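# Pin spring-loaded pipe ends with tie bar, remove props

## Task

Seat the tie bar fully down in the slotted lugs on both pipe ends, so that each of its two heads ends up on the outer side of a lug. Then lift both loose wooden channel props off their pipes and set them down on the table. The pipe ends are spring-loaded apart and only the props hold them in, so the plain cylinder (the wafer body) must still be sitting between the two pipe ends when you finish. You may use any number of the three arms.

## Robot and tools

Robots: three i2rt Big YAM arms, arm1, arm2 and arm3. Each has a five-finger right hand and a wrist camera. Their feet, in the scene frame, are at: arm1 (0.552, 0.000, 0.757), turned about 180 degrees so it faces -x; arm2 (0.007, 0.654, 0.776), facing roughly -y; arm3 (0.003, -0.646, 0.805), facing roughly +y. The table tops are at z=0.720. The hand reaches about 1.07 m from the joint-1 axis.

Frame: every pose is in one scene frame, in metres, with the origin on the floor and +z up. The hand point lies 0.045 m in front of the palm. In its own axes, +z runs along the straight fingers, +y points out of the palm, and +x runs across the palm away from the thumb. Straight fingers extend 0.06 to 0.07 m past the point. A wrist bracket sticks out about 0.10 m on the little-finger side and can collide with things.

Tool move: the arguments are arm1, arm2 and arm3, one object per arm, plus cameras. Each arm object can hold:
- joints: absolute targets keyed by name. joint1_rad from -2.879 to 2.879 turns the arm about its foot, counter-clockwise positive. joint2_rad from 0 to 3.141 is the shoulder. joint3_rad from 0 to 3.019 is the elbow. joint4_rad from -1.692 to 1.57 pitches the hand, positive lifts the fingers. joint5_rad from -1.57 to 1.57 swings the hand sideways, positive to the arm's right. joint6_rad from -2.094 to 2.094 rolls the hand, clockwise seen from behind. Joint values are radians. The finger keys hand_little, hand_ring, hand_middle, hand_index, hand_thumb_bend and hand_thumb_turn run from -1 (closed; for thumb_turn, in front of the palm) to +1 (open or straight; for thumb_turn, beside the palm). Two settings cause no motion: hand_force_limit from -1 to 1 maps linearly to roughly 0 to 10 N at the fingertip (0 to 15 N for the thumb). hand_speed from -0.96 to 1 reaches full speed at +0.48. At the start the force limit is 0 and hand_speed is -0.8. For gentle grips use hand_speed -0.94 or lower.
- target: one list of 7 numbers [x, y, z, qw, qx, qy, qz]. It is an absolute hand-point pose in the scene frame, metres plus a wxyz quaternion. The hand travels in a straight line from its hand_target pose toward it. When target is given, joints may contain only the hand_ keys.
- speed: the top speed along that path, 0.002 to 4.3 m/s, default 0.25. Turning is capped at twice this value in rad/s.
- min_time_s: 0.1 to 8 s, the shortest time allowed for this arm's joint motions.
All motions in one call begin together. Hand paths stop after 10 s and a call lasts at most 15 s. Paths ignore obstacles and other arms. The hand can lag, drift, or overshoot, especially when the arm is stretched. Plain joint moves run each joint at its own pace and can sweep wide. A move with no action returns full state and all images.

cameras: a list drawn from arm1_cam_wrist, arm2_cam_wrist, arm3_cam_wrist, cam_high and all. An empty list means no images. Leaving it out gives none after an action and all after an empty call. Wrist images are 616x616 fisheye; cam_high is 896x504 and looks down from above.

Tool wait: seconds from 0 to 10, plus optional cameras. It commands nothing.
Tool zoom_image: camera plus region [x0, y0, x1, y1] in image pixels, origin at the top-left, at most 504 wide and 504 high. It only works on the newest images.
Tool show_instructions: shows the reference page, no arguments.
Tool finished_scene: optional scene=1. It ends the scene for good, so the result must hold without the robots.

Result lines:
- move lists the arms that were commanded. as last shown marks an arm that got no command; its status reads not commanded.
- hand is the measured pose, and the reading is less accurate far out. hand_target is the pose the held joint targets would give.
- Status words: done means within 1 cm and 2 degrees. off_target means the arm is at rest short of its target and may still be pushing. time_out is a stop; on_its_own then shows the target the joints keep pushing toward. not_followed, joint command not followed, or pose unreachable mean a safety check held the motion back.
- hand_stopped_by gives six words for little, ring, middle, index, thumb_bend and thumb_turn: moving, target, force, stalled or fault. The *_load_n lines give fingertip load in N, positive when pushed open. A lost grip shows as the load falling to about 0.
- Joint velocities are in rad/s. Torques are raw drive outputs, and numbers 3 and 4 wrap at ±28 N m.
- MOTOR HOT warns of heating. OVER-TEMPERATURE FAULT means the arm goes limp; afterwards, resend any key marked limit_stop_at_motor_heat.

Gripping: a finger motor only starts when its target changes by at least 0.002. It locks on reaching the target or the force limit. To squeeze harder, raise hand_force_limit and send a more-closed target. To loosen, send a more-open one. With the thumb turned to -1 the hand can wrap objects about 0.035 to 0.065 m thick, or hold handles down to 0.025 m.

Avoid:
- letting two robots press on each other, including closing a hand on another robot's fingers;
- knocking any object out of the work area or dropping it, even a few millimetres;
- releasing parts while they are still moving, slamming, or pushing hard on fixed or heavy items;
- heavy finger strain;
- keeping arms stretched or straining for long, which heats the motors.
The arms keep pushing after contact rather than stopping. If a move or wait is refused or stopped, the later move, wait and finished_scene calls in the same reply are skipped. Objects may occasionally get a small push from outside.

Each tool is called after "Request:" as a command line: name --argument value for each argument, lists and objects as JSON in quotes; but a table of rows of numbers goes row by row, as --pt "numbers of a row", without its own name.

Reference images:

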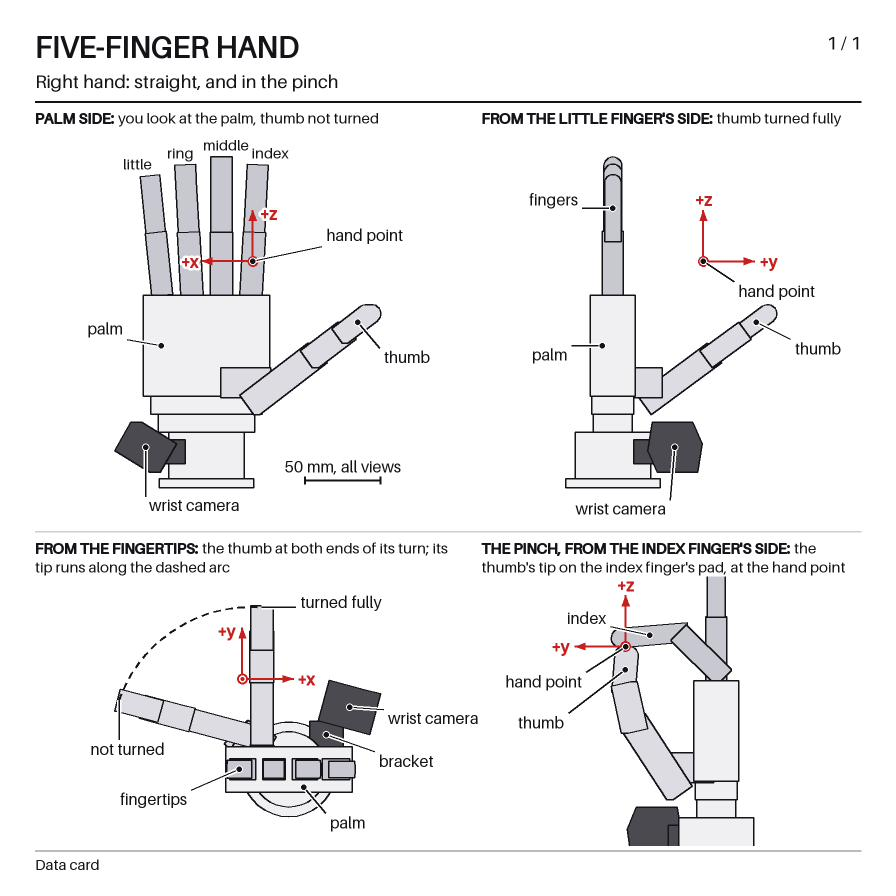

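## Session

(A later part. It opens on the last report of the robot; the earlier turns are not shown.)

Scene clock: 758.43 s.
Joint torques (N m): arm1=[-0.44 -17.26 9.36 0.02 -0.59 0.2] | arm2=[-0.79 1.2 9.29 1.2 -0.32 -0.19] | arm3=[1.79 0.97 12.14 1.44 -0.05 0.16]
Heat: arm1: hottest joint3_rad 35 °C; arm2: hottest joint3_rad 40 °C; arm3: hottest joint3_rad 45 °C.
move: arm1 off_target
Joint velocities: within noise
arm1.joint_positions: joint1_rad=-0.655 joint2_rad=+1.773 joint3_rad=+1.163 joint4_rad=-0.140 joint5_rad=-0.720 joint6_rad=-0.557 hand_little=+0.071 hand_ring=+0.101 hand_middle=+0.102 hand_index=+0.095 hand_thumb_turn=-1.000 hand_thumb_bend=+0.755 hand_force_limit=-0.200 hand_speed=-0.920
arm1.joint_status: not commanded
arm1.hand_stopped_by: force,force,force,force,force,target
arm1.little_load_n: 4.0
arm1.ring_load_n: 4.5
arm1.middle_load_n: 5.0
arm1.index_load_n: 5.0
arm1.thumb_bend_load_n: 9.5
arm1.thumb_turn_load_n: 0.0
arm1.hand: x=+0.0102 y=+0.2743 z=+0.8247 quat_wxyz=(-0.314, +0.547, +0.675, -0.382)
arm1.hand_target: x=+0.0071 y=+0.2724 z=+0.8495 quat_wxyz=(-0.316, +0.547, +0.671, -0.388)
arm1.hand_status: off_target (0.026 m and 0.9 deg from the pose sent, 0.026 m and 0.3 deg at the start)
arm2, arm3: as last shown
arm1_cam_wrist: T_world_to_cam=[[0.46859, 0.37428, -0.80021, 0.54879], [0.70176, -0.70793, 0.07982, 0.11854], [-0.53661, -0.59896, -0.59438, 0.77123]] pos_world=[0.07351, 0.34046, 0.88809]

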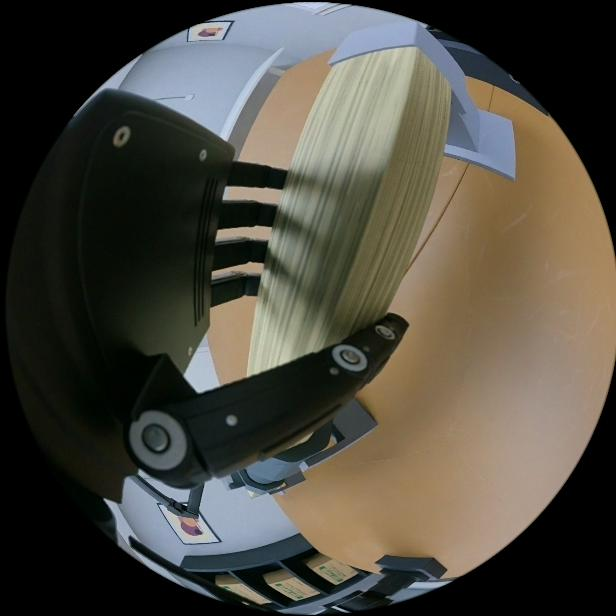

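Request:
move --arm1 '{"target": [0.0060, 0.2725, 0.863, 0.3160, -0.5474, -0.6711, 0.3875], "speed": 0.02}' --cameras '["arm1_cam_wrist"]'

Scene clock: 761.23 s.
Joint torques (N m): arm1=[-0.62 -18.49 9.84 -0.09 -0.82 0.28] | arm2=[-0.79 1.2 9.29 1.2 -0.32 -0.19] | arm3=[1.85 0.97 12.14 1.44 -0.06 0.15]
Heat: arm1: hottest joint3_rad 35 °C; arm2: hottest joint3_rad 40 °C; arm3: hottest joint3_rad 45 °C.
move: arm1 off_target
Joint velocities: within noise
arm1.joint_positions: joint1_rad=-0.653 joint2_rad=+1.773 joint3_rad=+1.174 joint4_rad=-0.170 joint5_rad=-0.714 joint6_rad=-0.566 hand_little=+0.071 hand_ring=+0.101 hand_middle=+0.102 hand_index=+0.095 hand_thumb_turn=-1.000 hand_thumb_bend=+0.755 hand_force_limit=-0.200 hand_speed=-0.920
arm1.joint_status: not commanded
arm1.hand_stopped_by: force,force,force,force,force,target
arm1.little_load_n: 4.0
arm1.ring_load_n: 4.5
arm1.middle_load_n: 5.5
arm1.index_load_n: 5.5
arm1.thumb_bend_load_n: 9.5
arm1.thumb_turn_load_n: 0.5
arm1.hand: x=+0.0106 y=+0.2738 z=+0.8254 quat_wxyz=(-0.308, +0.549, +0.679, -0.378)
arm1.hand_target: x=+0.0061 y=+0.2723 z=+0.8621 quat_wxyz=(-0.316, +0.547, +0.671, -0.388)
arm1.hand_status: off_target (0.038 m and 1.7 deg from the pose sent, 0.038 m and 0.9 deg at the start)
arm2, arm3: as last shown
arm3.index_load_n: -0.5
arm1_cam_wrist: T_world_to_cam=[[0.47991, 0.37534, -0.79297, 0.54291], [0.70241, -0.70594, 0.09096, 0.10811], [-0.52565, -0.60064, -0.60243, 0.77852]] pos_world=[0.07274, 0.34015, 0.88968]

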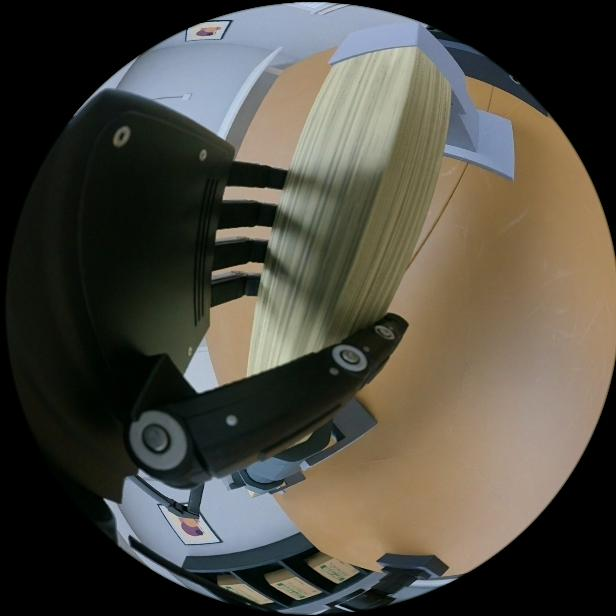

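Request:
move --arm1 '{"target": [0.0060, 0.2725, 0.880, 0.3160, -0.5474, -0.6711, 0.3875], "speed": 0.02}' --cameras '["arm1_cam_wrist"]'

Scene clock: 765.87 s.
Joint torques (N m): arm1=[-0.85 -20.13 10.35 -0.35 -1.14 0.39] | arm2=[-0.79 1.2 9.29 1.2 -0.32 -0.19] | arm3=[1.85 1.03 12.12 1.43 -0.06 0.15]
Heat: arm1: hottest joint3_rad 36 °C; arm2: hottest joint3_rad 40 °C; arm3: hottest joint3_rad 45 °C.
move: arm1 off_target
Joint velocities: within noise
arm1.joint_positions: joint1_rad=-0.649 joint2_rad=+1.773 joint3_rad=+1.189 joint4_rad=-0.205 joint5_rad=-0.705 joint6_rad=-0.579 hand_little=+0.071 hand_ring=+0.101 hand_middle=+0.102 hand_index=+0.095 hand_thumb_turn=-1.000 hand_thumb_bend=+0.755 hand_force_limit=-0.200 hand_speed=-0.920
arm1.joint_status: not commanded
arm1.hand_stopped_by: force,force,force,force,force,target
arm1.little_load_n: 4.5
arm1.ring_load_n: 5.0
arm1.middle_load_n: 6.0
arm1.index_load_n: 6.0
arm1.thumb_bend_load_n: 8.5
arm1.thumb_turn_load_n: 0.5
arm1.hand: x=+0.0106 y=+0.2737 z=+0.8269 quat_wxyz=(-0.302, +0.551, +0.683, -0.373)
arm1.hand_target: x=+0.0061 y=+0.2720 z=+0.8780 quat_wxyz=(-0.316, +0.547, +0.671, -0.388)
arm1.hand_status: off_target (0.053 m and 2.7 deg from the pose sent, 0.055 m and 1.7 deg at the start)
arm2.joint_positions: joint1_rad=-1.193 joint2_rad=+0.637 joint3_rad=+1.333 joint4_rad=-1.392 joint5_rad=-0.169 joint6_rad=-1.168 hand_little=+1.000 hand_ring=+1.000 hand_middle=+1.000 hand_index=+1.000 hand_thumb_turn=+1.000 hand_thumb_bend=+1.000 hand_force_limit=+0.000 hand_speed=-0.800
arm2.joint_status: not commanded
arm2.hand_stopped_by: target,target,target,target,target,target
arm2.little_load_n: 0.0
arm2.ring_load_n: 0.0
arm2.middle_load_n: 0.0
arm2.index_load_n: 0.0
arm2.thumb_bend_load_n: 0.0
arm2.thumb_turn_load_n: 0.0
arm2.hand: x=-0.2137 y=+0.5897 z=+1.2156 quat_wxyz=(+0.362, +0.006, -0.904, +0.227)
arm2.hand_target: x=-0.2095 y=+0.5929 z=+1.2311 quat_wxyz=(+0.376, +0.009, -0.898, +0.229)
arm2.hand_status: not commanded
arm3.joint_positions: joint1_rad=+1.191 joint2_rad=+0.646 joint3_rad=+1.294 joint4_rad=-1.456 joint5_rad=+0.017 joint6_rad=-1.174 hand_little=+1.000 hand_ring=+1.000 hand_middle=+1.000 hand_index=+1.000 hand_thumb_turn=+1.000 hand_thumb_bend=+1.000 hand_force_limit=+0.000 hand_speed=-0.800
arm3.joint_status: not commanded
arm3.hand_stopped_by: target,target,target,target,target,target
arm3.little_load_n: 0.0
arm3.ring_load_n: 0.0
arm3.middle_load_n: 0.0
arm3.index_load_n: 0.0
arm3.thumb_bend_load_n: 0.0
arm3.thumb_turn_load_n: 0.0
arm3.hand: x=-0.1807 y=-0.5323 z=+1.2193 quat_wxyz=(-0.373, +0.332, +0.866, -0.006)
arm3.hand_target: x=-0.1778 y=-0.5353 z=+1.2383 quat_wxyz=(-0.391, +0.331, +0.859, -0.010)
arm3.hand_status: not commanded
arm1_cam_wrist: T_world_to_cam=[[0.49188, 0.37941, -0.78365, 0.53513], [0.70337, -0.70363, 0.10083, 0.09903], [-0.51314, -0.60079, -0.61297, 0.78797]] pos_world=[0.07146, 0.34006, 0.89237]

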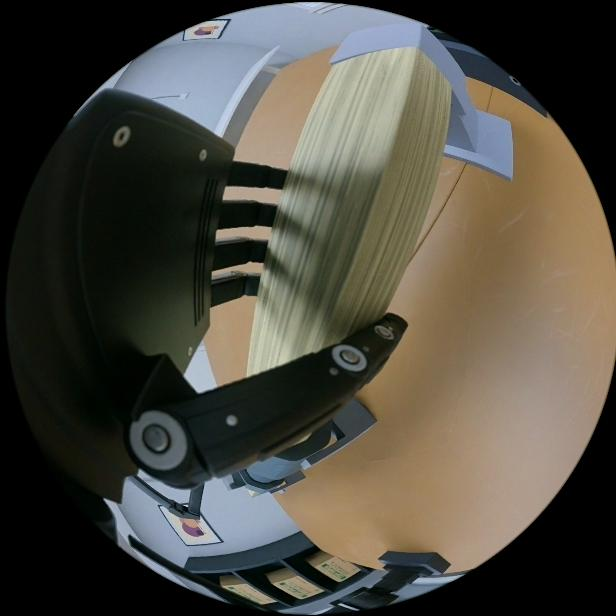

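Request:
move --arm1 '{"target": [0.0060, 0.2725, 0.875, 0.2671, -0.5729, -0.7023, 0.3275], "speed": 0.05}' --cameras '["arm1_cam_wrist"]'

Scene clock: 775.87 s.
Joint torques (N m): arm1=[-0.85 -19.02 11.23 -0.88 -0.86 0.3] | arm2=[-0.79 1.2 9.29 1.2 -0.32 -0.19] | arm3=[1.85 0.91 12.15 1.44 -0.06 0.16]
Heat: arm1: hottest joint3_rad 36 °C; arm2: hottest joint3_rad 40 °C; arm3: hottest joint3_rad 45 °C.
move: arm1 off_target
Joint velocities: within noise
arm1.joint_positions: joint1_rad=-0.610 joint2_rad=+1.788 joint3_rad=+1.304 joint4_rad=-0.441 joint5_rad=-0.590 joint6_rad=-0.647 hand_little=+0.071 hand_ring=+0.101 hand_middle=+0.102 hand_index=+0.095 hand_thumb_turn=-1.000 hand_thumb_bend=+0.755 hand_force_limit=-0.200 hand_speed=-0.920
arm1.joint_status: not commanded
arm1.hand_stopped_by: force,force,force,force,force,target
arm1.little_load_n: 3.0
arm1.ring_load_n: 5.5
arm1.middle_load_n: 7.5
arm1.index_load_n: 7.5
arm1.thumb_bend_load_n: 9.5
arm1.thumb_turn_load_n: 1.5
arm1.hand: x=+0.0092 y=+0.2734 z=+0.8325 quat_wxyz=(-0.260, +0.570, +0.712, -0.317)
arm1.hand_target: x=+0.0062 y=+0.2722 z=+0.8739 quat_wxyz=(-0.268, +0.572, +0.702, -0.328)
arm1.hand_status: off_target (0.043 m and 1.8 deg from the pose sent, 0.048 m and 7.4 deg at the start)
arm2, arm3: as last shown
arm3.little_load_n: 0.5
arm1_cam_wrist: T_world_to_cam=[[0.60035, 0.41199, -0.68545, 0.44874], [0.68589, -0.70601, 0.17639, 0.03722], [-0.41126, -0.57604, -0.70643, 0.86057]] pos_world=[0.05899, 0.33712, 0.90895]

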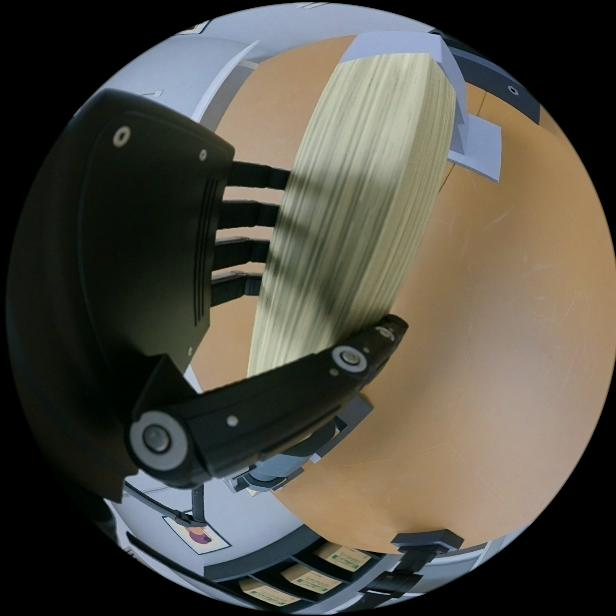

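Request:
move --arm1 '{"target": [0.0060, 0.2725, 0.888, 0.3160, -0.5474, -0.6711, 0.3875], "speed": 0.05}' --cameras '["arm1_cam_wrist", "cam_high"]'

Scene clock: 781.50 s.
Joint torques (N m): arm1=[-1.08 -18.96 8.08 1.84 -1.24 0.41] | arm2=[-0.79 1.26 9.28 1.2 -0.32 -0.19] | arm3=[1.85 1.03 12.14 1.44 -0.05 0.15]
Heat: arm1: hottest joint3_rad 36 °C; arm2: hottest joint3_rad 40 °C; arm3: hottest joint3_rad 45 °C.
move: arm1 off_target
Joint velocities: within noise
arm1.joint_positions: joint1_rad=-0.646 joint2_rad=+1.749 joint3_rad=+1.232 joint4_rad=-0.292 joint5_rad=-0.703 joint6_rad=-0.585 hand_little=+0.071 hand_ring=+0.101 hand_middle=+0.102 hand_index=+0.095 hand_thumb_turn=-1.000 hand_thumb_bend=+0.756 hand_force_limit=-0.200 hand_speed=-0.920
arm1.joint_status: not commanded
arm1.hand_stopped_by: force,force,force,force,force,target
arm1.little_load_n: 1.5
arm1.ring_load_n: 3.5
arm1.middle_load_n: 5.0
arm1.index_load_n: 5.0
arm1.thumb_bend_load_n: 12.0
arm1.thumb_turn_load_n: 0.5
arm1.hand: x=+0.0095 y=+0.2730 z=+0.8493 quat_wxyz=(-0.294, +0.553, +0.685, -0.372)
arm1.hand_target: x=+0.0062 y=+0.2721 z=+0.8869 quat_wxyz=(-0.315, +0.547, +0.672, -0.388)
arm1.hand_status: off_target (0.039 m and 3.6 deg from the pose sent, 0.056 m and 11.6 deg at the start)
arm2, arm3: as last shown
arm3.little_load_n: 0.0
arm1_cam_wrist: T_world_to_cam=[[0.50216, 0.37672, -0.77841, 0.54972], [0.70541, -0.69913, 0.11672, 0.08238], [-0.50023, -0.6077, -0.61682, 0.80573]] pos_world=[0.06889, 0.34014, 0.91527]

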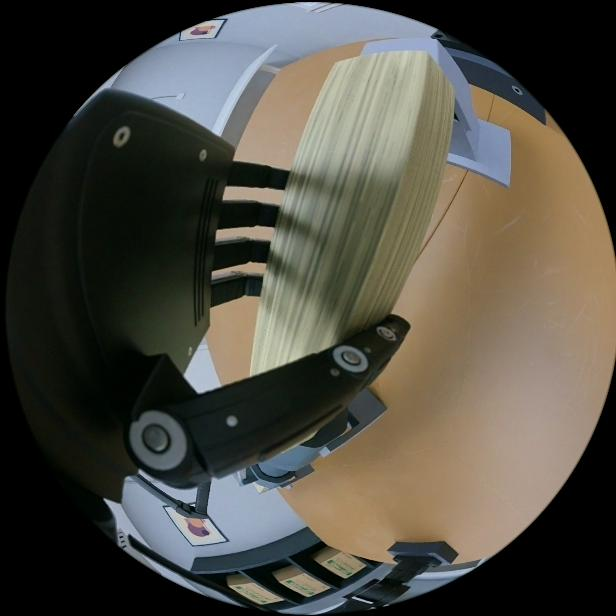

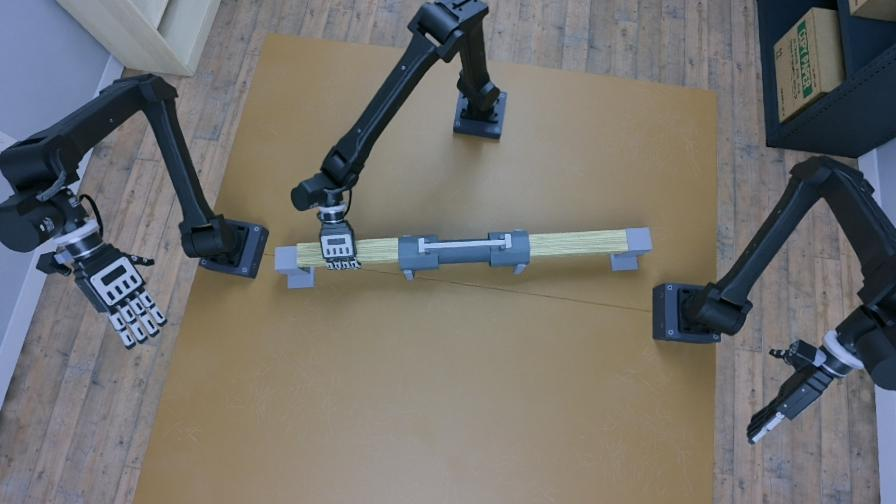

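Request:
move --arm1 '{"target": [0.0060, 0.2725, 0.898, 0.3160, -0.5474, -0.6711, 0.3875], "speed": 0.03}' --cameras '["arm1_cam_wrist"]'

Scene clock: 784.10 s.
Joint torques (N m): arm1=[-0.97 -19.19 9.28 0.99 -1.17 0.36] | arm2=[-0.79 1.2 9.29 1.2 -0.32 -0.19] | arm3=[1.85 0.91 12.14 1.44 -0.06 0.16]
Heat: arm1: hottest joint3_rad 36 °C; arm2: hottest joint3_rad 40 °C; arm3: hottest joint3_rad 45 °C.
move: arm1 off_target
Joint velocities: within noise
arm1.joint_positions: joint1_rad=-0.648 joint2_rad=+1.741 joint3_rad=+1.232 joint4_rad=-0.292 joint5_rad=-0.705 joint6_rad=-0.577 hand_little=+0.071 hand_ring=+0.101 hand_middle=+0.102 hand_index=+0.095 hand_thumb_turn=-1.000 hand_thumb_bend=+0.756 hand_force_limit=-0.200 hand_speed=-0.920
arm1.joint_status: not commanded
arm1.hand_stopped_by: force,force,force,force,force,target
arm1.little_load_n: 1.5
arm1.ring_load_n: 2.5
arm1.middle_load_n: 4.5
arm1.index_load_n: 4.0
arm1.thumb_bend_load_n: 12.5
arm1.thumb_turn_load_n: 0.0
arm1.hand: x=+0.0095 y=+0.2733 z=+0.8543 quat_wxyz=(-0.296, +0.554, +0.683, -0.373)
arm1.hand_target: x=+0.0061 y=+0.2721 z=+0.8966 quat_wxyz=(-0.316, +0.547, +0.672, -0.388)
arm1.hand_status: off_target (0.044 m and 3.2 deg from the pose sent, 0.049 m and 3.6 deg at the start)
arm2, arm3: as last shown
arm2.ring_load_n: -0.5
arm1_cam_wrist: T_world_to_cam=[[0.49918, 0.37328, -0.78197, 0.55747], [0.703, -0.70206, 0.11364, 0.08551], [-0.50657, -0.60645, -0.61286, 0.80535]] pos_world=[0.06958, 0.34035, 0.91978]

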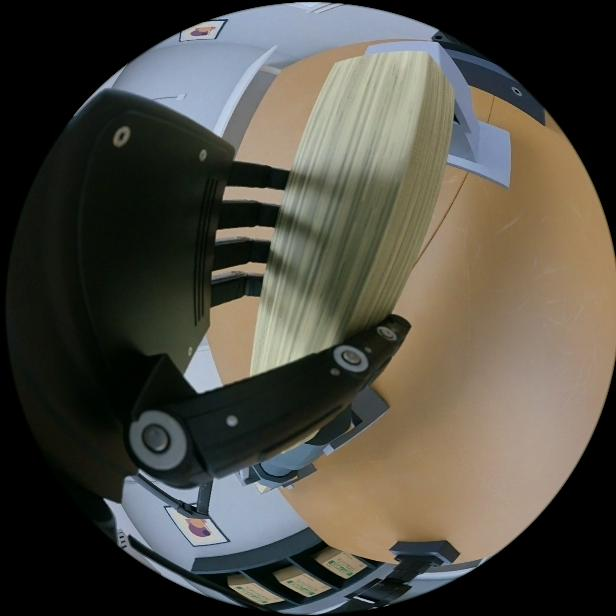

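Still rising. Continue.

Request:
move --arm1 '{"target": [0.0060, 0.2725, 0.906, 0.2918, -0.5606, -0.6873, 0.3575], "speed": 0.04}'

Request:
move --arm1 '{"target": [0.0060, 0.2725, 0.908, 0.3160, -0.5474, -0.6711, 0.3875], "speed": 0.04}' --cameras '["arm1_cam_wrist"]'

Scene clock: 787.67 s.
Joint torques (N m): arm1=[0.44 -17.32 12.64 0.36 -0.91 0.21] | arm2=[-0.79 1.2 9.29 1.2 -0.32 -0.19] | arm3=[1.85 0.97 12.14 1.44 -0.05 0.15]
Heat: arm1: hottest joint3_rad 37 °C; arm2: hottest joint3_rad 40 °C; arm3: hottest joint3_rad 45 °C.
move: arm1 off_target
Joint velocities: within noise
arm1.joint_positions: joint1_rad=-0.648 joint2_rad=+1.719 joint3_rad=+1.270 joint4_rad=-0.430 joint5_rad=-0.652 joint6_rad=-0.603 hand_little=+0.071 hand_ring=+0.101 hand_middle=+0.102 hand_index=+0.095 hand_thumb_turn=-1.000 hand_thumb_bend=+0.756 hand_force_limit=-0.200 hand_speed=-0.920
arm1.joint_status: not commanded
arm1.hand_stopped_by: force,force,force,force,force,target
arm1.little_load_n: 1.0
arm1.ring_load_n: 3.0
arm1.middle_load_n: 5.5
arm1.index_load_n: 6.0
arm1.thumb_bend_load_n: 11.0
arm1.thumb_turn_load_n: 1.5
arm1.hand: x=+0.0230 y=+0.2751 z=+0.8639 quat_wxyz=(-0.273, +0.575, +0.689, -0.346)
arm1.hand_target: x=+0.0074 y=+0.2716 z=+0.9056 quat_wxyz=(-0.292, +0.560, +0.687, -0.358)
arm1.hand_status: off_target (0.045 m and 3.1 deg from the pose sent, 0.052 m and 2.1 deg at the start)
arm2, arm3: as last shown
arm2.ring_load_n: 0.0
arm2.thumb_bend_load_n: -0.5
pictures: none

Scene clock: 789.33 s.
Joint torques (N m): arm1=[-0.79 -16.38 8.12 2.06 -0.61 0.1] | arm2=[-0.79 1.2 9.31 1.2 -0.32 -0.19] | arm3=[1.85 0.97 12.16 1.42 -0.06 0.16]
Heat: arm1: hottest joint3_rad 37 °C; arm2: hottest joint3_rad 40 °C; arm3: hottest joint3_rad 45 °C.
move: arm1 off_target
Joint velocities: within noise
arm1.joint_positions: joint1_rad=-0.651 joint2_rad=+1.696 joint3_rad=+1.264 joint4_rad=-0.348 joint5_rad=-0.720 joint6_rad=-0.547 hand_little=+0.071 hand_ring=+0.101 hand_middle=+0.102 hand_index=+0.095 hand_thumb_turn=-1.000 hand_thumb_bend=+0.756 hand_force_limit=-0.200 hand_speed=-0.920
arm1.joint_status: not commanded
arm1.hand_stopped_by: force,force,force,force,force,target
arm1.little_load_n: 0.5
arm1.ring_load_n: 2.5
arm1.middle_load_n: 4.5
arm1.index_load_n: 5.0
arm1.thumb_bend_load_n: 12.0
arm1.thumb_turn_load_n: 0.5
arm1.hand: x=+0.0090 y=+0.2713 z=+0.8906 quat_wxyz=(-0.298, +0.557, +0.674, -0.384)
arm1.hand_target: x=+0.0062 y=+0.2724 z=+0.9080 quat_wxyz=(-0.316, +0.547, +0.671, -0.387)
arm1.hand_status: off_target (0.018 m and 2.4 deg from the pose sent, 0.047 m and 7.9 deg at the start)
arm2, arm3: as last shown
arm2.thumb_bend_load_n: 0.0
arm1_cam_wrist: T_world_to_cam=[[0.48915, 0.35258, -0.79776, 0.60665], [0.69842, -0.7062, 0.11613, 0.07919], [-0.52244, -0.61397, -0.59169, 0.80946]] pos_world=[0.07084, 0.33902, 0.95371]

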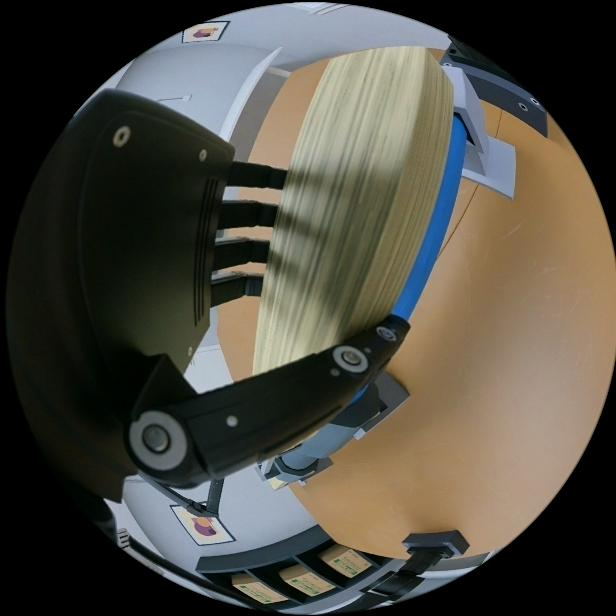

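Request:
move --arm1 '{"target": [0.0100, 0.2750, 0.975, 0.3160, -0.5474, -0.6711, 0.3875], "speed": 0.08}' --cameras '["arm1_cam_wrist"]'

Scene clock: 796.97 s.
Joint torques (N m): arm1=[-1.38 -15.33 13.85 0.94 -0.61 0.04] | arm2=[-0.79 1.2 9.29 1.2 -0.32 -0.19] | arm3=[1.85 0.91 12.16 1.43 -0.06 0.16]
Heat: arm1: hottest joint3_rad 37 °C; arm2: hottest joint3_rad 40 °C; arm3: hottest joint3_rad 45 °C.
move: arm1 off_target
Joint velocities: within noise
arm1.joint_positions: joint1_rad=-0.651 joint2_rad=+1.626 joint3_rad=+1.311 joint4_rad=-0.491 joint5_rad=-0.726 joint6_rad=-0.547 hand_little=+0.071 hand_ring=+0.101 hand_middle=+0.102 hand_index=+0.095 hand_thumb_turn=-1.000 hand_thumb_bend=+0.756 hand_force_limit=-0.200 hand_speed=-0.920
arm1.joint_status: not commanded
arm1.hand_stopped_by: force,force,force,force,force,target
arm1.little_load_n: 0.5
arm1.ring_load_n: 2.0
arm1.middle_load_n: 5.0
arm1.index_load_n: 5.0
arm1.thumb_bend_load_n: 12.0
arm1.thumb_turn_load_n: 0.5
arm1.hand: x=+0.0210 y=+0.2610 z=+0.9369 quat_wxyz=(-0.286, +0.562, +0.674, -0.386)
arm1.hand_target: x=+0.0116 y=+0.2739 z=+0.9752 quat_wxyz=(-0.316, +0.547, +0.671, -0.387)
arm1.hand_status: off_target (0.042 m and 3.9 deg from the pose sent, 0.085 m and 2.4 deg at the start)
arm2, arm3: as last shown
arm1_cam_wrist: T_world_to_cam=[[0.50226, 0.33837, -0.79576, 0.64296], [0.69864, -0.70106, 0.14286, 0.03181], [-0.50954, -0.62771, -0.58851, 0.83708]] pos_world=[0.08137, 0.33019, 0.99973]

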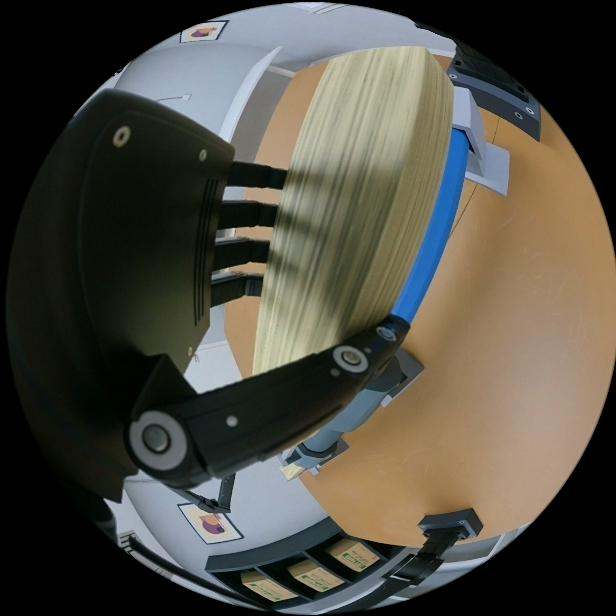

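Request:
move --arm1 '{"target": [0.20, 0.28, 0.93, 0.3160, -0.5474, -0.6711, 0.3875], "speed": 0.15}' --cameras '["arm1_cam_wrist"]'

Scene clock: 802.67 s.
Joint torques (N m): arm1=[-1.08 -11.22 8.44 0.73 -0.82 -0.08] | arm2=[-0.79 1.2 9.29 1.2 -0.32 -0.19] | arm3=[1.9 0.97 12.15 1.44 -0.06 0.15]
Heat: arm1: hottest joint3_rad 37 °C; arm2: hottest joint3_rad 40 °C; arm3: hottest joint3_rad 45 °C.
move: arm1 done
Joint velocities: within noise
arm1.joint_positions: joint1_rad=-0.963 joint2_rad=+1.372 joint3_rad=+1.001 joint4_rad=-0.640 joint5_rad=-0.926 joint6_rad=-0.886 hand_little=+0.071 hand_ring=+0.101 hand_middle=+0.102 hand_index=+0.095 hand_thumb_turn=-1.000 hand_thumb_bend=+0.756 hand_force_limit=-0.200 hand_speed=-0.920
arm1.joint_status: not commanded
arm1.hand_stopped_by: force,force,force,force,force,target
arm1.little_load_n: 0.5
arm1.ring_load_n: 2.0
arm1.middle_load_n: 5.0
arm1.index_load_n: 5.0
arm1.thumb_bend_load_n: 12.0
arm1.thumb_turn_load_n: 0.5
arm1.hand: x=+0.1982 y=+0.2801 z=+0.9213 quat_wxyz=(-0.308, +0.553, +0.670, -0.388)
arm1.hand_target: x=+0.1999 y=+0.2799 z=+0.9298 quat_wxyz=(-0.316, +0.547, +0.671, -0.387)
arm1.hand_status: done (0.009 m and 1.1 deg from the pose sent, 0.180 m and 3.9 deg at the start)
arm2, arm3: as last shown
arm2.ring_load_n: -0.5
arm3.little_load_n: 0.5
arm1_cam_wrist: T_world_to_cam=[[0.47142, 0.35338, -0.80801, 0.5482], [0.69727, -0.71034, 0.09614, -0.03049], [-0.53998, -0.60872, -0.58127, 0.92425]] pos_world=[0.2619, 0.34723, 0.98312]

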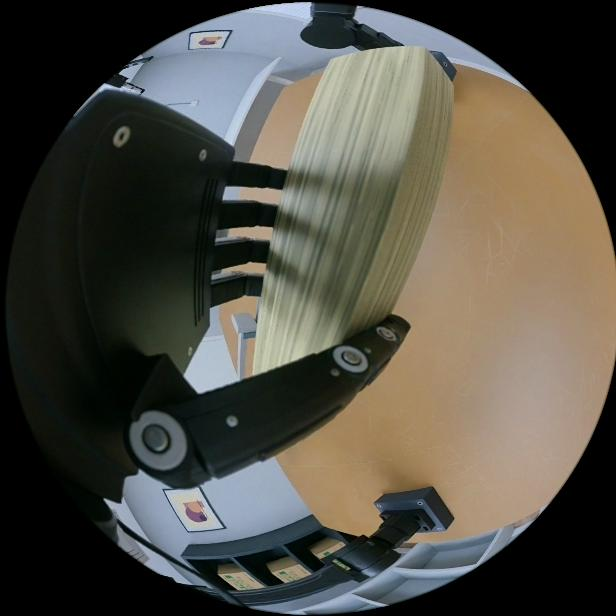

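Request:
move --arm1 '{"target": [0.215, 0.30, 0.80, 0.3160, -0.5474, -0.6711, 0.3875], "speed": 0.12}' --cameras '["arm1_cam_wrist"]'

Scene clock: 805.77 s.
Joint torques (N m): arm1=[-1.49 -11.69 6.53 1.58 -0.86 -0.03] | arm2=[-0.85 1.2 9.29 1.21 -0.32 -0.19] | arm3=[1.79 0.97 12.14 1.43 -0.05 0.16]
Heat: arm1: hottest joint3_rad 37 °C; arm2: hottest joint3_rad 40 °C; arm3: hottest joint3_rad 45 °C.
move: arm1 done
Joint velocities: within noise
arm1.joint_positions: joint1_rad=-1.015 joint2_rad=+1.585 joint3_rad=+0.856 joint4_rad=-0.366 joint5_rad=-0.955 joint6_rad=-0.971 hand_little=+0.071 hand_ring=+0.101 hand_middle=+0.102 hand_index=+0.095 hand_thumb_turn=-1.000 hand_thumb_bend=+0.756 hand_force_limit=-0.200 hand_speed=-0.920
arm1.joint_status: not commanded
arm1.hand_stopped_by: force,force,force,force,force,target
arm1.little_load_n: 0.5
arm1.ring_load_n: 2.0
arm1.middle_load_n: 5.0
arm1.index_load_n: 5.0
arm1.thumb_bend_load_n: 12.0
arm1.thumb_turn_load_n: 0.5
arm1.hand: x=+0.2152 y=+0.2928 z=+0.7949 quat_wxyz=(-0.301, +0.555, +0.670, -0.391)
arm1.hand_target: x=+0.2151 y=+0.2999 z=+0.8000 quat_wxyz=(-0.316, +0.547, +0.671, -0.387)
arm1.hand_status: done (0.009 m and 2.0 deg from the pose sent, 0.124 m and 1.1 deg at the start)
arm2.joint_positions: joint1_rad=-1.193 joint2_rad=+0.637 joint3_rad=+1.333 joint4_rad=-1.392 joint5_rad=-0.169 joint6_rad=-1.168 hand_little=+1.000 hand_ring=+1.000 hand_middle=+1.000 hand_index=+1.000 hand_thumb_turn=+1.000 hand_thumb_bend=+1.000 hand_force_limit=+0.000 hand_speed=-0.800
arm2.joint_status: not commanded
arm2.hand_stopped_by: target,target,target,target,target,target
arm2.little_load_n: 0.0
arm2.ring_load_n: 0.0
arm2.middle_load_n: 0.0
arm2.index_load_n: 0.0
arm2.thumb_bend_load_n: 0.0
arm2.thumb_turn_load_n: 0.0
arm2.hand: x=-0.2137 y=+0.5897 z=+1.2156 quat_wxyz=(+0.362, +0.006, -0.904, +0.227)
arm2.hand_target: x=-0.2095 y=+0.5929 z=+1.2311 quat_wxyz=(+0.376, +0.009, -0.898, +0.229)
arm2.hand_status: not commanded
arm3.joint_positions: joint1_rad=+1.191 joint2_rad=+0.646 joint3_rad=+1.294 joint4_rad=-1.456 joint5_rad=+0.017 joint6_rad=-1.174 hand_little=+1.000 hand_ring=+1.000 hand_middle=+1.000 hand_index=+1.000 hand_thumb_turn=+1.000 hand_thumb_bend=+1.000 hand_force_limit=+0.000 hand_speed=-0.800
arm3.joint_status: not commanded
arm3.hand_stopped_by: target,target,target,target,target,target
arm3.little_load_n: 0.0
arm3.ring_load_n: 0.5
arm3.middle_load_n: 0.0
arm3.index_load_n: 0.0
arm3.thumb_bend_load_n: 0.0
arm3.thumb_turn_load_n: 0.0
arm3.hand: x=-0.1807 y=-0.5323 z=+1.2193 quat_wxyz=(-0.373, +0.332, +0.866, -0.006)
arm3.hand_target: x=-0.1778 y=-0.5353 z=+1.2383 quat_wxyz=(-0.391, +0.331, +0.859, -0.010)
arm3.hand_status: not commanded
arm1_cam_wrist: T_world_to_cam=[[0.47573, 0.34545, -0.80891, 0.43574], [0.70073, -0.70471, 0.11116, -0.03546], [-0.53165, -0.61972, -0.57732, 0.86592]] pos_world=[0.27792, 0.36111, 0.85634]

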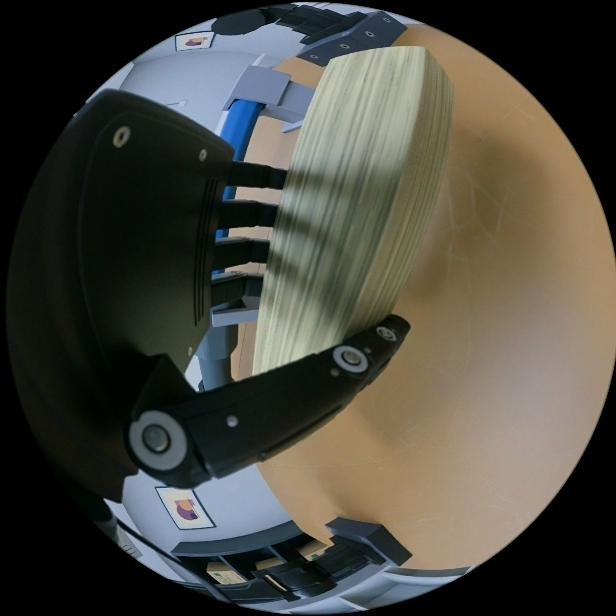

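Request:
move --arm1 '{"target": [0.218, 0.306, 0.765, 0.3262, -0.5415, -0.6759, 0.3791], "speed": 0.06}' --cameras '["arm1_cam_wrist", "cam_high"]'

Scene clock: 812.50 s.
Joint torques (N m): arm1=[-1.67 -11.58 5.83 1.57 -0.74 -0.05] | arm2=[-0.73 1.2 9.29 1.2 -0.32 -0.19] | arm3=[1.85 0.97 12.16 1.43 -0.06 0.16]
Heat: arm1: hottest joint3_rad 37 °C; arm2: hottest joint3_rad 40 °C; arm3: hottest joint3_rad 45 °C.
move: arm1 done
Joint velocities: within noise
arm1.joint_positions: joint1_rad=-1.024 joint2_rad=+1.651 joint3_rad=+0.824 joint4_rad=-0.251 joint5_rad=-0.955 joint6_rad=-0.994 hand_little=+0.071 hand_ring=+0.101 hand_middle=+0.102 hand_index=+0.095 hand_thumb_turn=-1.000 hand_thumb_bend=+0.756 hand_force_limit=-0.200 hand_speed=-0.920
arm1.joint_status: not commanded
arm1.hand_stopped_by: force,force,force,force,force,target
arm1.little_load_n: 0.5
arm1.ring_load_n: 2.0
arm1.middle_load_n: 5.0
arm1.index_load_n: 5.0
arm1.thumb_bend_load_n: 12.0
arm1.thumb_turn_load_n: 0.5
arm1.hand: x=+0.2167 y=+0.2994 z=+0.7631 quat_wxyz=(-0.314, +0.546, +0.675, -0.384)
arm1.hand_target: x=+0.2180 y=+0.3061 z=+0.7651 quat_wxyz=(-0.326, +0.542, +0.676, -0.379)
arm1.hand_status: done (0.007 m and 1.5 deg from the pose sent, 0.033 m and 3.6 deg at the start)
arm2, arm3: as last shown
arm3.ring_load_n: 0.0
arm1_cam_wrist: T_world_to_cam=[[0.46419, 0.37473, -0.80256, 0.39591], [0.70387, -0.7061, 0.07743, -0.00286], [-0.53767, -0.60084, -0.59152, 0.85902]] pos_world=[0.28011, 0.36575, 0.8261]

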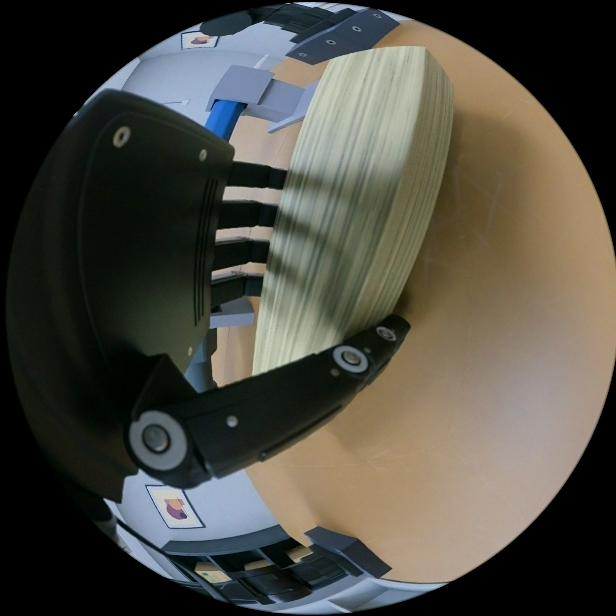

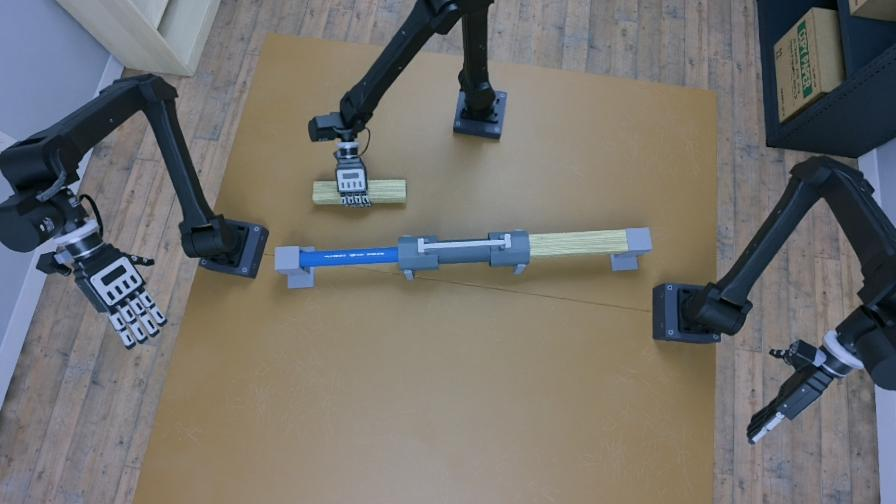

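Request:
move --arm1 '{"target": [0.218, 0.306, 0.743, 0.3262, -0.5415, -0.6759, 0.3791], "speed": 0.04}'

Request:
move --arm1 '{"target": [0.218, 0.306, 0.735, 0.3262, -0.5415, -0.6759, 0.3791], "speed": 0.03}' --cameras '["arm1_cam_wrist", "cam_high"]'

Scene clock: 815.43 s.
Joint torques (N m): arm1=[-1.49 -10.7 5.31 1.83 -0.6 -0.07] | arm2=[-0.79 1.2 9.29 1.2 -0.32 -0.19] | arm3=[1.85 0.97 12.15 1.46 -0.06 0.16]
Heat: arm1: hottest joint3_rad 37 °C; arm2: hottest joint3_rad 40 °C; arm3: hottest joint3_rad 45 °C.
move: arm1 done
Joint velocities: within noise
arm1.joint_positions: joint1_rad=-1.026 joint2_rad=+1.689 joint3_rad=+0.812 joint4_rad=-0.193 joint5_rad=-0.959 joint6_rad=-0.991 hand_little=+0.071 hand_ring=+0.101 hand_middle=+0.102 hand_index=+0.095 hand_thumb_turn=-1.000 hand_thumb_bend=+0.756 hand_force_limit=-0.200 hand_speed=-0.920
arm1.joint_status: not commanded
arm1.hand_stopped_by: force,force,force,force,force,target
arm1.little_load_n: 0.0
arm1.ring_load_n: 2.0
arm1.middle_load_n: 5.0
arm1.index_load_n: 5.5
arm1.thumb_bend_load_n: 12.0
arm1.thumb_turn_load_n: 1.0
arm1.hand: x=+0.2164 y=+0.3004 z=+0.7471 quat_wxyz=(-0.317, +0.545, +0.674, -0.384)
arm1.hand_target: x=+0.2181 y=+0.3059 z=+0.7432 quat_wxyz=(-0.326, +0.541, +0.676, -0.379)
arm1.hand_status: done (0.007 m and 1.3 deg from the pose sent, 0.021 m and 1.6 deg at the start)
arm2, arm3: as last shown
pictures: none

Scene clock: 816.40 s.
Joint torques (N m): arm1=[-1.49 -9.47 5.19 2.02 -0.39 -0.19] | arm2=[-0.79 1.26 9.29 1.2 -0.32 -0.19] | arm3=[1.79 1.03 12.16 1.44 -0.05 0.16]
Heat: arm1: hottest joint3_rad 36 °C; arm2: hottest joint3_rad 40 °C; arm3: hottest joint3_rad 45 °C.
move: arm1 off_target
Joint velocities: within noise
arm1.joint_positions: joint1_rad=-1.027 joint2_rad=+1.692 joint3_rad=+0.808 joint4_rad=-0.174 joint5_rad=-0.964 joint6_rad=-0.978 hand_little=+0.071 hand_ring=+0.101 hand_middle=+0.102 hand_index=+0.095 hand_thumb_turn=-1.000 hand_thumb_bend=+0.756 hand_force_limit=-0.200 hand_speed=-0.920
arm1.joint_status: not commanded
arm1.hand_stopped_by: force,force,force,force,force,target
arm1.little_load_n: 0.0
arm1.ring_load_n: 1.0
arm1.middle_load_n: 4.5
arm1.index_load_n: 5.5
arm1.thumb_bend_load_n: 12.0
arm1.thumb_turn_load_n: 2.0
arm1.hand: x=+0.2152 y=+0.3009 z=+0.7470 quat_wxyz=(-0.320, +0.545, +0.671, -0.387)
arm1.hand_target: x=+0.2182 y=+0.3057 z=+0.7355 quat_wxyz=(-0.326, +0.542, +0.676, -0.379)
arm1.hand_status: off_target (0.013 m and 1.3 deg from the pose sent, 0.013 m and 1.3 deg at the start)
arm2, arm3: as last shown
arm1_cam_wrist: T_world_to_cam=[[0.45489, 0.3711, -0.80955, 0.39143], [0.70018, -0.71076, 0.06763, 0.01], [-0.55029, -0.59759, -0.58315, 0.84507]] pos_world=[0.27998, 0.36686, 0.80901]

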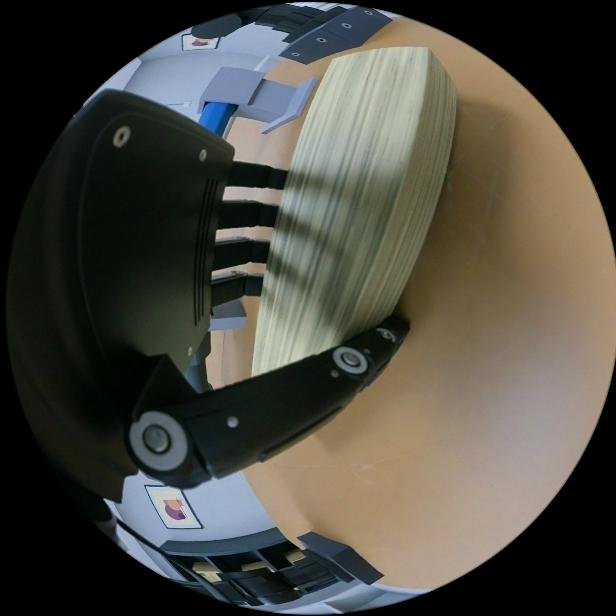

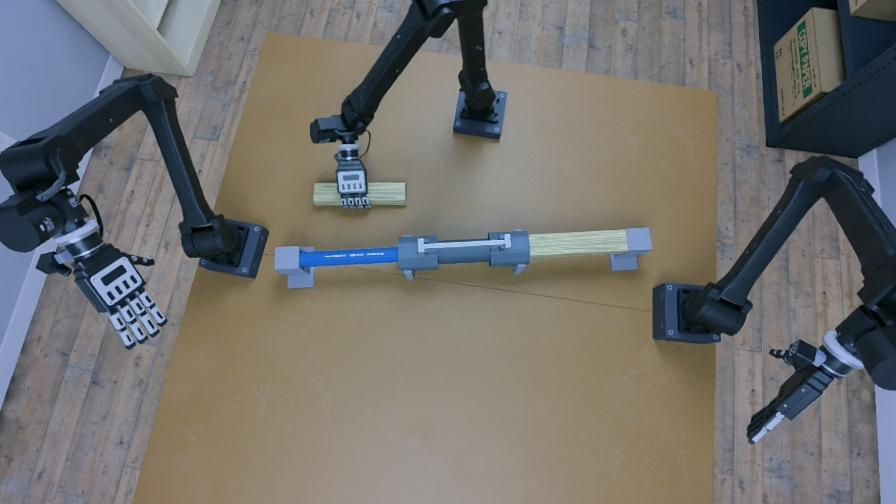

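Request:
move --arm1 '{"target": [0.218, 0.306, 0.752, 0.2974, -0.5578, -0.6948, 0.3432], "speed": 0.06}'

Request:
move --arm1 '{"target": [0.218, 0.306, 0.739, 0.2974, -0.5578, -0.6948, 0.3432], "speed": 0.03}' --cameras '["arm1_cam_wrist"]'

Scene clock: 839.77 s.
Joint torques (N m): arm1=[-0.09 -11.63 8.13 0.27 -0.12 -0.07] | arm2=[-0.79 1.2 9.29 1.2 -0.32 -0.19] | arm3=[1.9 0.97 12.15 1.42 -0.06 0.16]
Heat: arm1: hottest joint3_rad 35 °C; arm2: hottest joint3_rad 41 °C; arm3: hottest joint3_rad 45 °C.
move: arm1 off_target
Joint velocities: within noise
arm1.joint_positions: joint1_rad=-1.005 joint2_rad=+1.663 joint3_rad=+0.822 joint4_rad=-0.274 joint5_rad=-0.865 joint6_rad=-1.011 hand_little=+0.071 hand_ring=+0.101 hand_middle=+0.102 hand_index=+0.095 hand_thumb_turn=-1.000 hand_thumb_bend=+0.756 hand_force_limit=-0.200 hand_speed=-0.920
arm1.joint_status: not commanded
arm1.hand_stopped_by: force,force,force,force,force,target
arm1.little_load_n: 1.0
arm1.ring_load_n: 3.0
arm1.middle_load_n: 5.5
arm1.index_load_n: 5.5
arm1.thumb_bend_load_n: 11.5
arm1.thumb_turn_load_n: 1.0
arm1.hand: x=+0.2234 y=+0.2988 z=+0.7455 quat_wxyz=(-0.294, +0.562, +0.689, -0.350)
arm1.hand_target: x=+0.2181 y=+0.3058 z=+0.7520 quat_wxyz=(-0.298, +0.558, +0.695, -0.343)
arm1.hand_status: off_target (0.011 m and 1.2 deg from the pose sent, 0.008 m and 6.4 deg at the start)
arm2, arm3: as last shown
arm3.thumb_bend_load_n: 0.5
pictures: none

Scene clock: 840.73 s.
Joint torques (N m): arm1=[-0.09 -9.47 7.28 1.46 -0.12 -0.04] | arm2=[-0.79 1.2 9.29 1.2 -0.32 -0.19] | arm3=[1.9 0.97 12.15 1.44 -0.06 0.16]
Heat: arm1: hottest joint3_rad 35 °C; arm2: hottest joint3_rad 41 °C; arm3: hottest joint3_rad 45 °C.
move: arm1 done
Joint velocities: within noise
arm1.joint_positions: joint1_rad=-1.005 joint2_rad=+1.664 joint3_rad=+0.822 joint4_rad=-0.271 joint5_rad=-0.865 joint6_rad=-1.011 hand_little=+0.071 hand_ring=+0.101 hand_middle=+0.102 hand_index=+0.095 hand_thumb_turn=-1.000 hand_thumb_bend=+0.756 hand_force_limit=-0.200 hand_speed=-0.920
arm1.joint_status: not commanded
arm1.hand_stopped_by: force,force,force,force,force,target
arm1.little_load_n: 0.0
arm1.ring_load_n: 2.0
arm1.middle_load_n: 4.5
arm1.index_load_n: 4.5
arm1.thumb_bend_load_n: 12.0
arm1.thumb_turn_load_n: 0.5
arm1.hand: x=+0.2232 y=+0.2992 z=+0.7450 quat_wxyz=(-0.295, +0.562, +0.689, -0.350)
arm1.hand_target: x=+0.2183 y=+0.3057 z=+0.7391 quat_wxyz=(-0.297, +0.558, +0.695, -0.343)
arm1.hand_status: done (0.010 m and 1.1 deg from the pose sent, 0.011 m and 1.2 deg at the start)
arm2, arm3: as last shown
arm3.thumb_bend_load_n: 0.0
arm1_cam_wrist: T_world_to_cam=[[0.53412, 0.38791, -0.75116, 0.32057], [0.68682, -0.71718, 0.118, -0.02921], [-0.49295, -0.57894, -0.64949, 0.87834]] pos_world=[0.28181, 0.3632, 0.81472]

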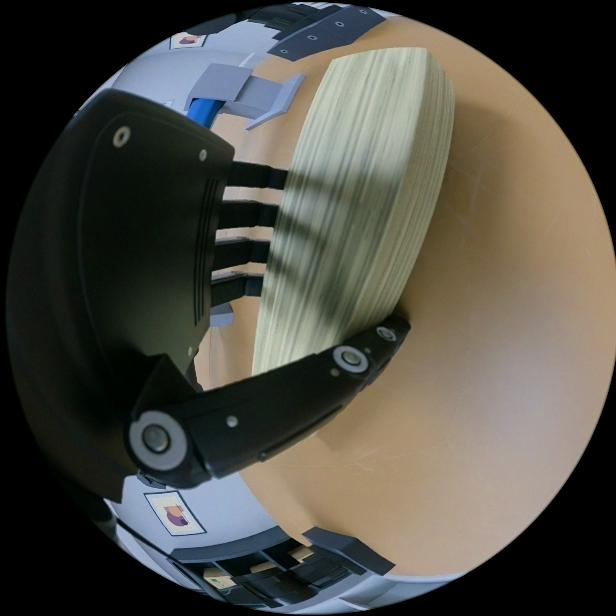

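Request:
move --arm1 '{"joints": {"hand_thumb_bend": 0.79, "hand_speed": -0.96}}' --cameras '["arm1_cam_wrist"]'

Scene clock: 843.17 s.
Joint torques (N m): arm1=[-0.15 -9.52 7.28 1.4 -0.1 -0.06] | arm2=[-0.79 1.2 9.29 1.2 -0.32 -0.19] | arm3=[1.9 1.03 12.12 1.43 -0.05 0.16]
Heat: arm1: hottest joint3_rad 35 °C; arm2: hottest joint3_rad 41 °C; arm3: hottest joint3_rad 45 °C.
move: arm1 done
Joint velocities: within noise
arm1.joint_positions: joint1_rad=-1.005 joint2_rad=+1.664 joint3_rad=+0.822 joint4_rad=-0.269 joint5_rad=-0.865 joint6_rad=-1.011 hand_little=+0.071 hand_ring=+0.101 hand_middle=+0.102 hand_index=+0.095 hand_thumb_turn=-1.000 hand_thumb_bend=+0.793 hand_force_limit=-0.200 hand_speed=-0.960
arm1.joint_status: all done
arm1.hand_stopped_by: force,force,force,force,force,target
arm1.little_load_n: 0.0
arm1.ring_load_n: 1.0
arm1.middle_load_n: 4.0
arm1.index_load_n: 4.0
arm1.thumb_bend_load_n: 8.5
arm1.thumb_turn_load_n: 0.0
arm1.hand: x=+0.2230 y=+0.2993 z=+0.7450 quat_wxyz=(-0.295, +0.562, +0.689, -0.350)
arm1.hand_target: x=+0.2183 y=+0.3057 z=+0.7392 quat_wxyz=(-0.297, +0.558, +0.695, -0.343)
arm1.hand_status: not commanded
arm2, arm3: as last shown
arm2.thumb_bend_load_n: -0.5
arm1_cam_wrist: T_world_to_cam=[[0.53353, 0.38836, -0.75135, 0.32075], [0.68698, -0.71717, 0.11713, -0.02841], [-0.49336, -0.57866, -0.64942, 0.87831]] pos_world=[0.28171, 0.3633, 0.81472]

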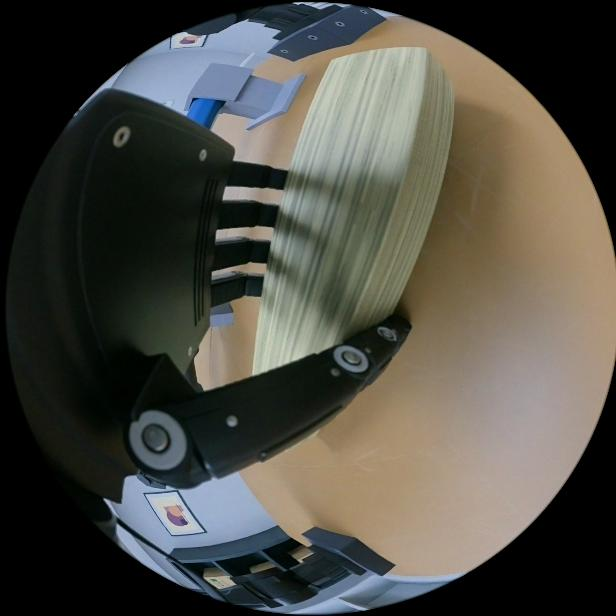

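Request:
move --arm1 '{"joints": {"hand_thumb_bend": 0.825, "hand_speed": -0.96}}'

Request:
move --arm1 '{"joints": {"hand_thumb_bend": 0.85, "hand_speed": -0.96}}' --cameras '["arm1_cam_wrist"]'

Scene clock: 845.70 s.
Joint torques (N m): arm1=[-0.26 -9.64 7.3 1.39 -0.07 -0.05] | arm2=[-0.79 1.26 9.31 1.2 -0.32 -0.19] | arm3=[1.85 0.97 12.12 1.44 -0.06 0.15]
Heat: arm1: hottest joint3_rad 35 °C; arm2: hottest joint3_rad 41 °C; arm3: hottest joint3_rad 45 °C.
move: arm1 done
Joint velocities: within noise
arm1.joint_positions: joint1_rad=-1.004 joint2_rad=+1.665 joint3_rad=+0.822 joint4_rad=-0.268 joint5_rad=-0.866 joint6_rad=-1.011 hand_little=+0.071 hand_ring=+0.101 hand_middle=+0.102 hand_index=+0.095 hand_thumb_turn=-1.000 hand_thumb_bend=+0.829 hand_force_limit=-0.200 hand_speed=-0.960
arm1.joint_status: all done
arm1.hand_stopped_by: force,force,force,force,target,target
arm1.little_load_n: 0.0
arm1.ring_load_n: 1.0
arm1.middle_load_n: 3.0
arm1.index_load_n: 2.5
arm1.thumb_bend_load_n: 5.5
arm1.thumb_turn_load_n: 0.0
arm1.hand: x=+0.2227 y=+0.2993 z=+0.7449 quat_wxyz=(-0.296, +0.561, +0.689, -0.350)
arm1.hand_target: x=+0.2182 y=+0.3057 z=+0.7392 quat_wxyz=(-0.297, +0.558, +0.695, -0.343)
arm1.hand_status: not commanded
arm2, arm3: as last shown
arm2.index_load_n: -0.5
arm2.thumb_bend_load_n: 0.0
pictures: none

Scene clock: 846.57 s.
Joint torques (N m): arm1=[-0.15 -9.58 7.24 1.36 -0.06 -0.06] | arm2=[-0.79 1.2 9.29 1.2 -0.32 -0.19] | arm3=[1.9 1.03 12.14 1.44 -0.06 0.15]
Heat: arm1: hottest joint3_rad 35 °C; arm2: hottest joint3_rad 41 °C; arm3: hottest joint3_rad 45 °C.
move: arm1 done
Joint velocities: within noise
arm1.joint_positions: joint1_rad=-1.004 joint2_rad=+1.666 joint3_rad=+0.822 joint4_rad=-0.268 joint5_rad=-0.866 joint6_rad=-1.011 hand_little=+0.071 hand_ring=+0.101 hand_middle=+0.101 hand_index=+0.095 hand_thumb_turn=-1.000 hand_thumb_bend=+0.852 hand_force_limit=-0.200 hand_speed=-0.960
arm1.joint_status: all done
arm1.hand_stopped_by: force,force,force,force,target,target
arm1.little_load_n: 0.0
arm1.ring_load_n: 0.5
arm1.middle_load_n: 2.0
arm1.index_load_n: 1.5
arm1.thumb_bend_load_n: 3.5
arm1.thumb_turn_load_n: 0.0
arm1.hand: x=+0.2225 y=+0.2992 z=+0.7447 quat_wxyz=(-0.295, +0.561, +0.689, -0.351)
arm1.hand_target: x=+0.2183 y=+0.3057 z=+0.7391 quat_wxyz=(-0.297, +0.558, +0.695, -0.343)
arm1.hand_status: not commanded
arm2.joint_positions: joint1_rad=-1.193 joint2_rad=+0.637 joint3_rad=+1.333 joint4_rad=-1.392 joint5_rad=-0.169 joint6_rad=-1.168 hand_little=+1.000 hand_ring=+1.000 hand_middle=+1.000 hand_index=+1.000 hand_thumb_turn=+1.000 hand_thumb_bend=+1.000 hand_force_limit=+0.000 hand_speed=-0.800
arm2.joint_status: not commanded
arm2.hand_stopped_by: target,target,target,target,target,target
arm2.little_load_n: 0.0
arm2.ring_load_n: 0.0
arm2.middle_load_n: 0.0
arm2.index_load_n: 0.0
arm2.thumb_bend_load_n: 0.0
arm2.thumb_turn_load_n: 0.0
arm2.hand: x=-0.2137 y=+0.5897 z=+1.2156 quat_wxyz=(+0.362, +0.006, -0.904, +0.227)
arm2.hand_target: x=-0.2095 y=+0.5929 z=+1.2311 quat_wxyz=(+0.376, +0.009, -0.898, +0.229)
arm2.hand_status: not commanded
arm3.joint_positions: joint1_rad=+1.191 joint2_rad=+0.646 joint3_rad=+1.294 joint4_rad=-1.456 joint5_rad=+0.017 joint6_rad=-1.174 hand_little=+1.000 hand_ring=+1.000 hand_middle=+1.000 hand_index=+1.000 hand_thumb_turn=+1.000 hand_thumb_bend=+1.000 hand_force_limit=+0.000 hand_speed=-0.800
arm3.joint_status: not commanded
arm3.hand_stopped_by: target,target,target,target,target,target
arm3.little_load_n: 0.0
arm3.ring_load_n: 0.0
arm3.middle_load_n: 0.0
arm3.index_load_n: 0.0
arm3.thumb_bend_load_n: 0.0
arm3.thumb_turn_load_n: 0.0
arm3.hand: x=-0.1807 y=-0.5323 z=+1.2193 quat_wxyz=(-0.373, +0.332, +0.866, -0.006)
arm3.hand_target: x=-0.1778 y=-0.5353 z=+1.2383 quat_wxyz=(-0.391, +0.331, +0.859, -0.010)
arm3.hand_status: not commanded
arm1_cam_wrist: T_world_to_cam=[[0.53212, 0.38904, -0.75199, 0.32143], [0.68802, -0.71632, 0.11626, -0.02799], [-0.49344, -0.57925, -0.64884, 0.8775]] pos_world=[0.28121, 0.3632, 0.81432]

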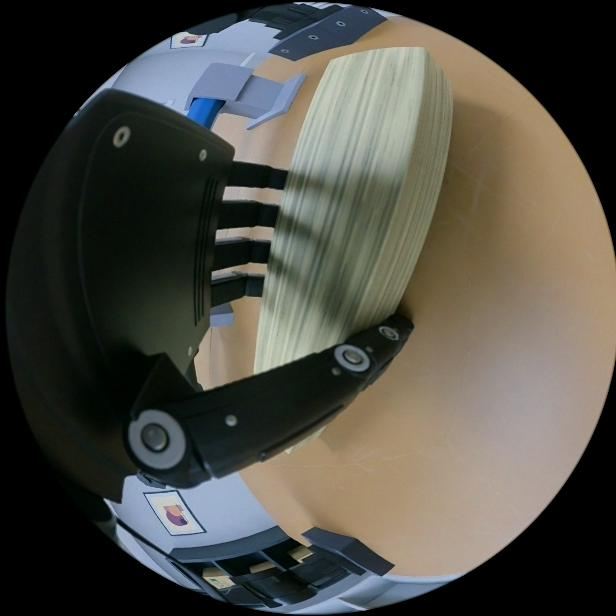

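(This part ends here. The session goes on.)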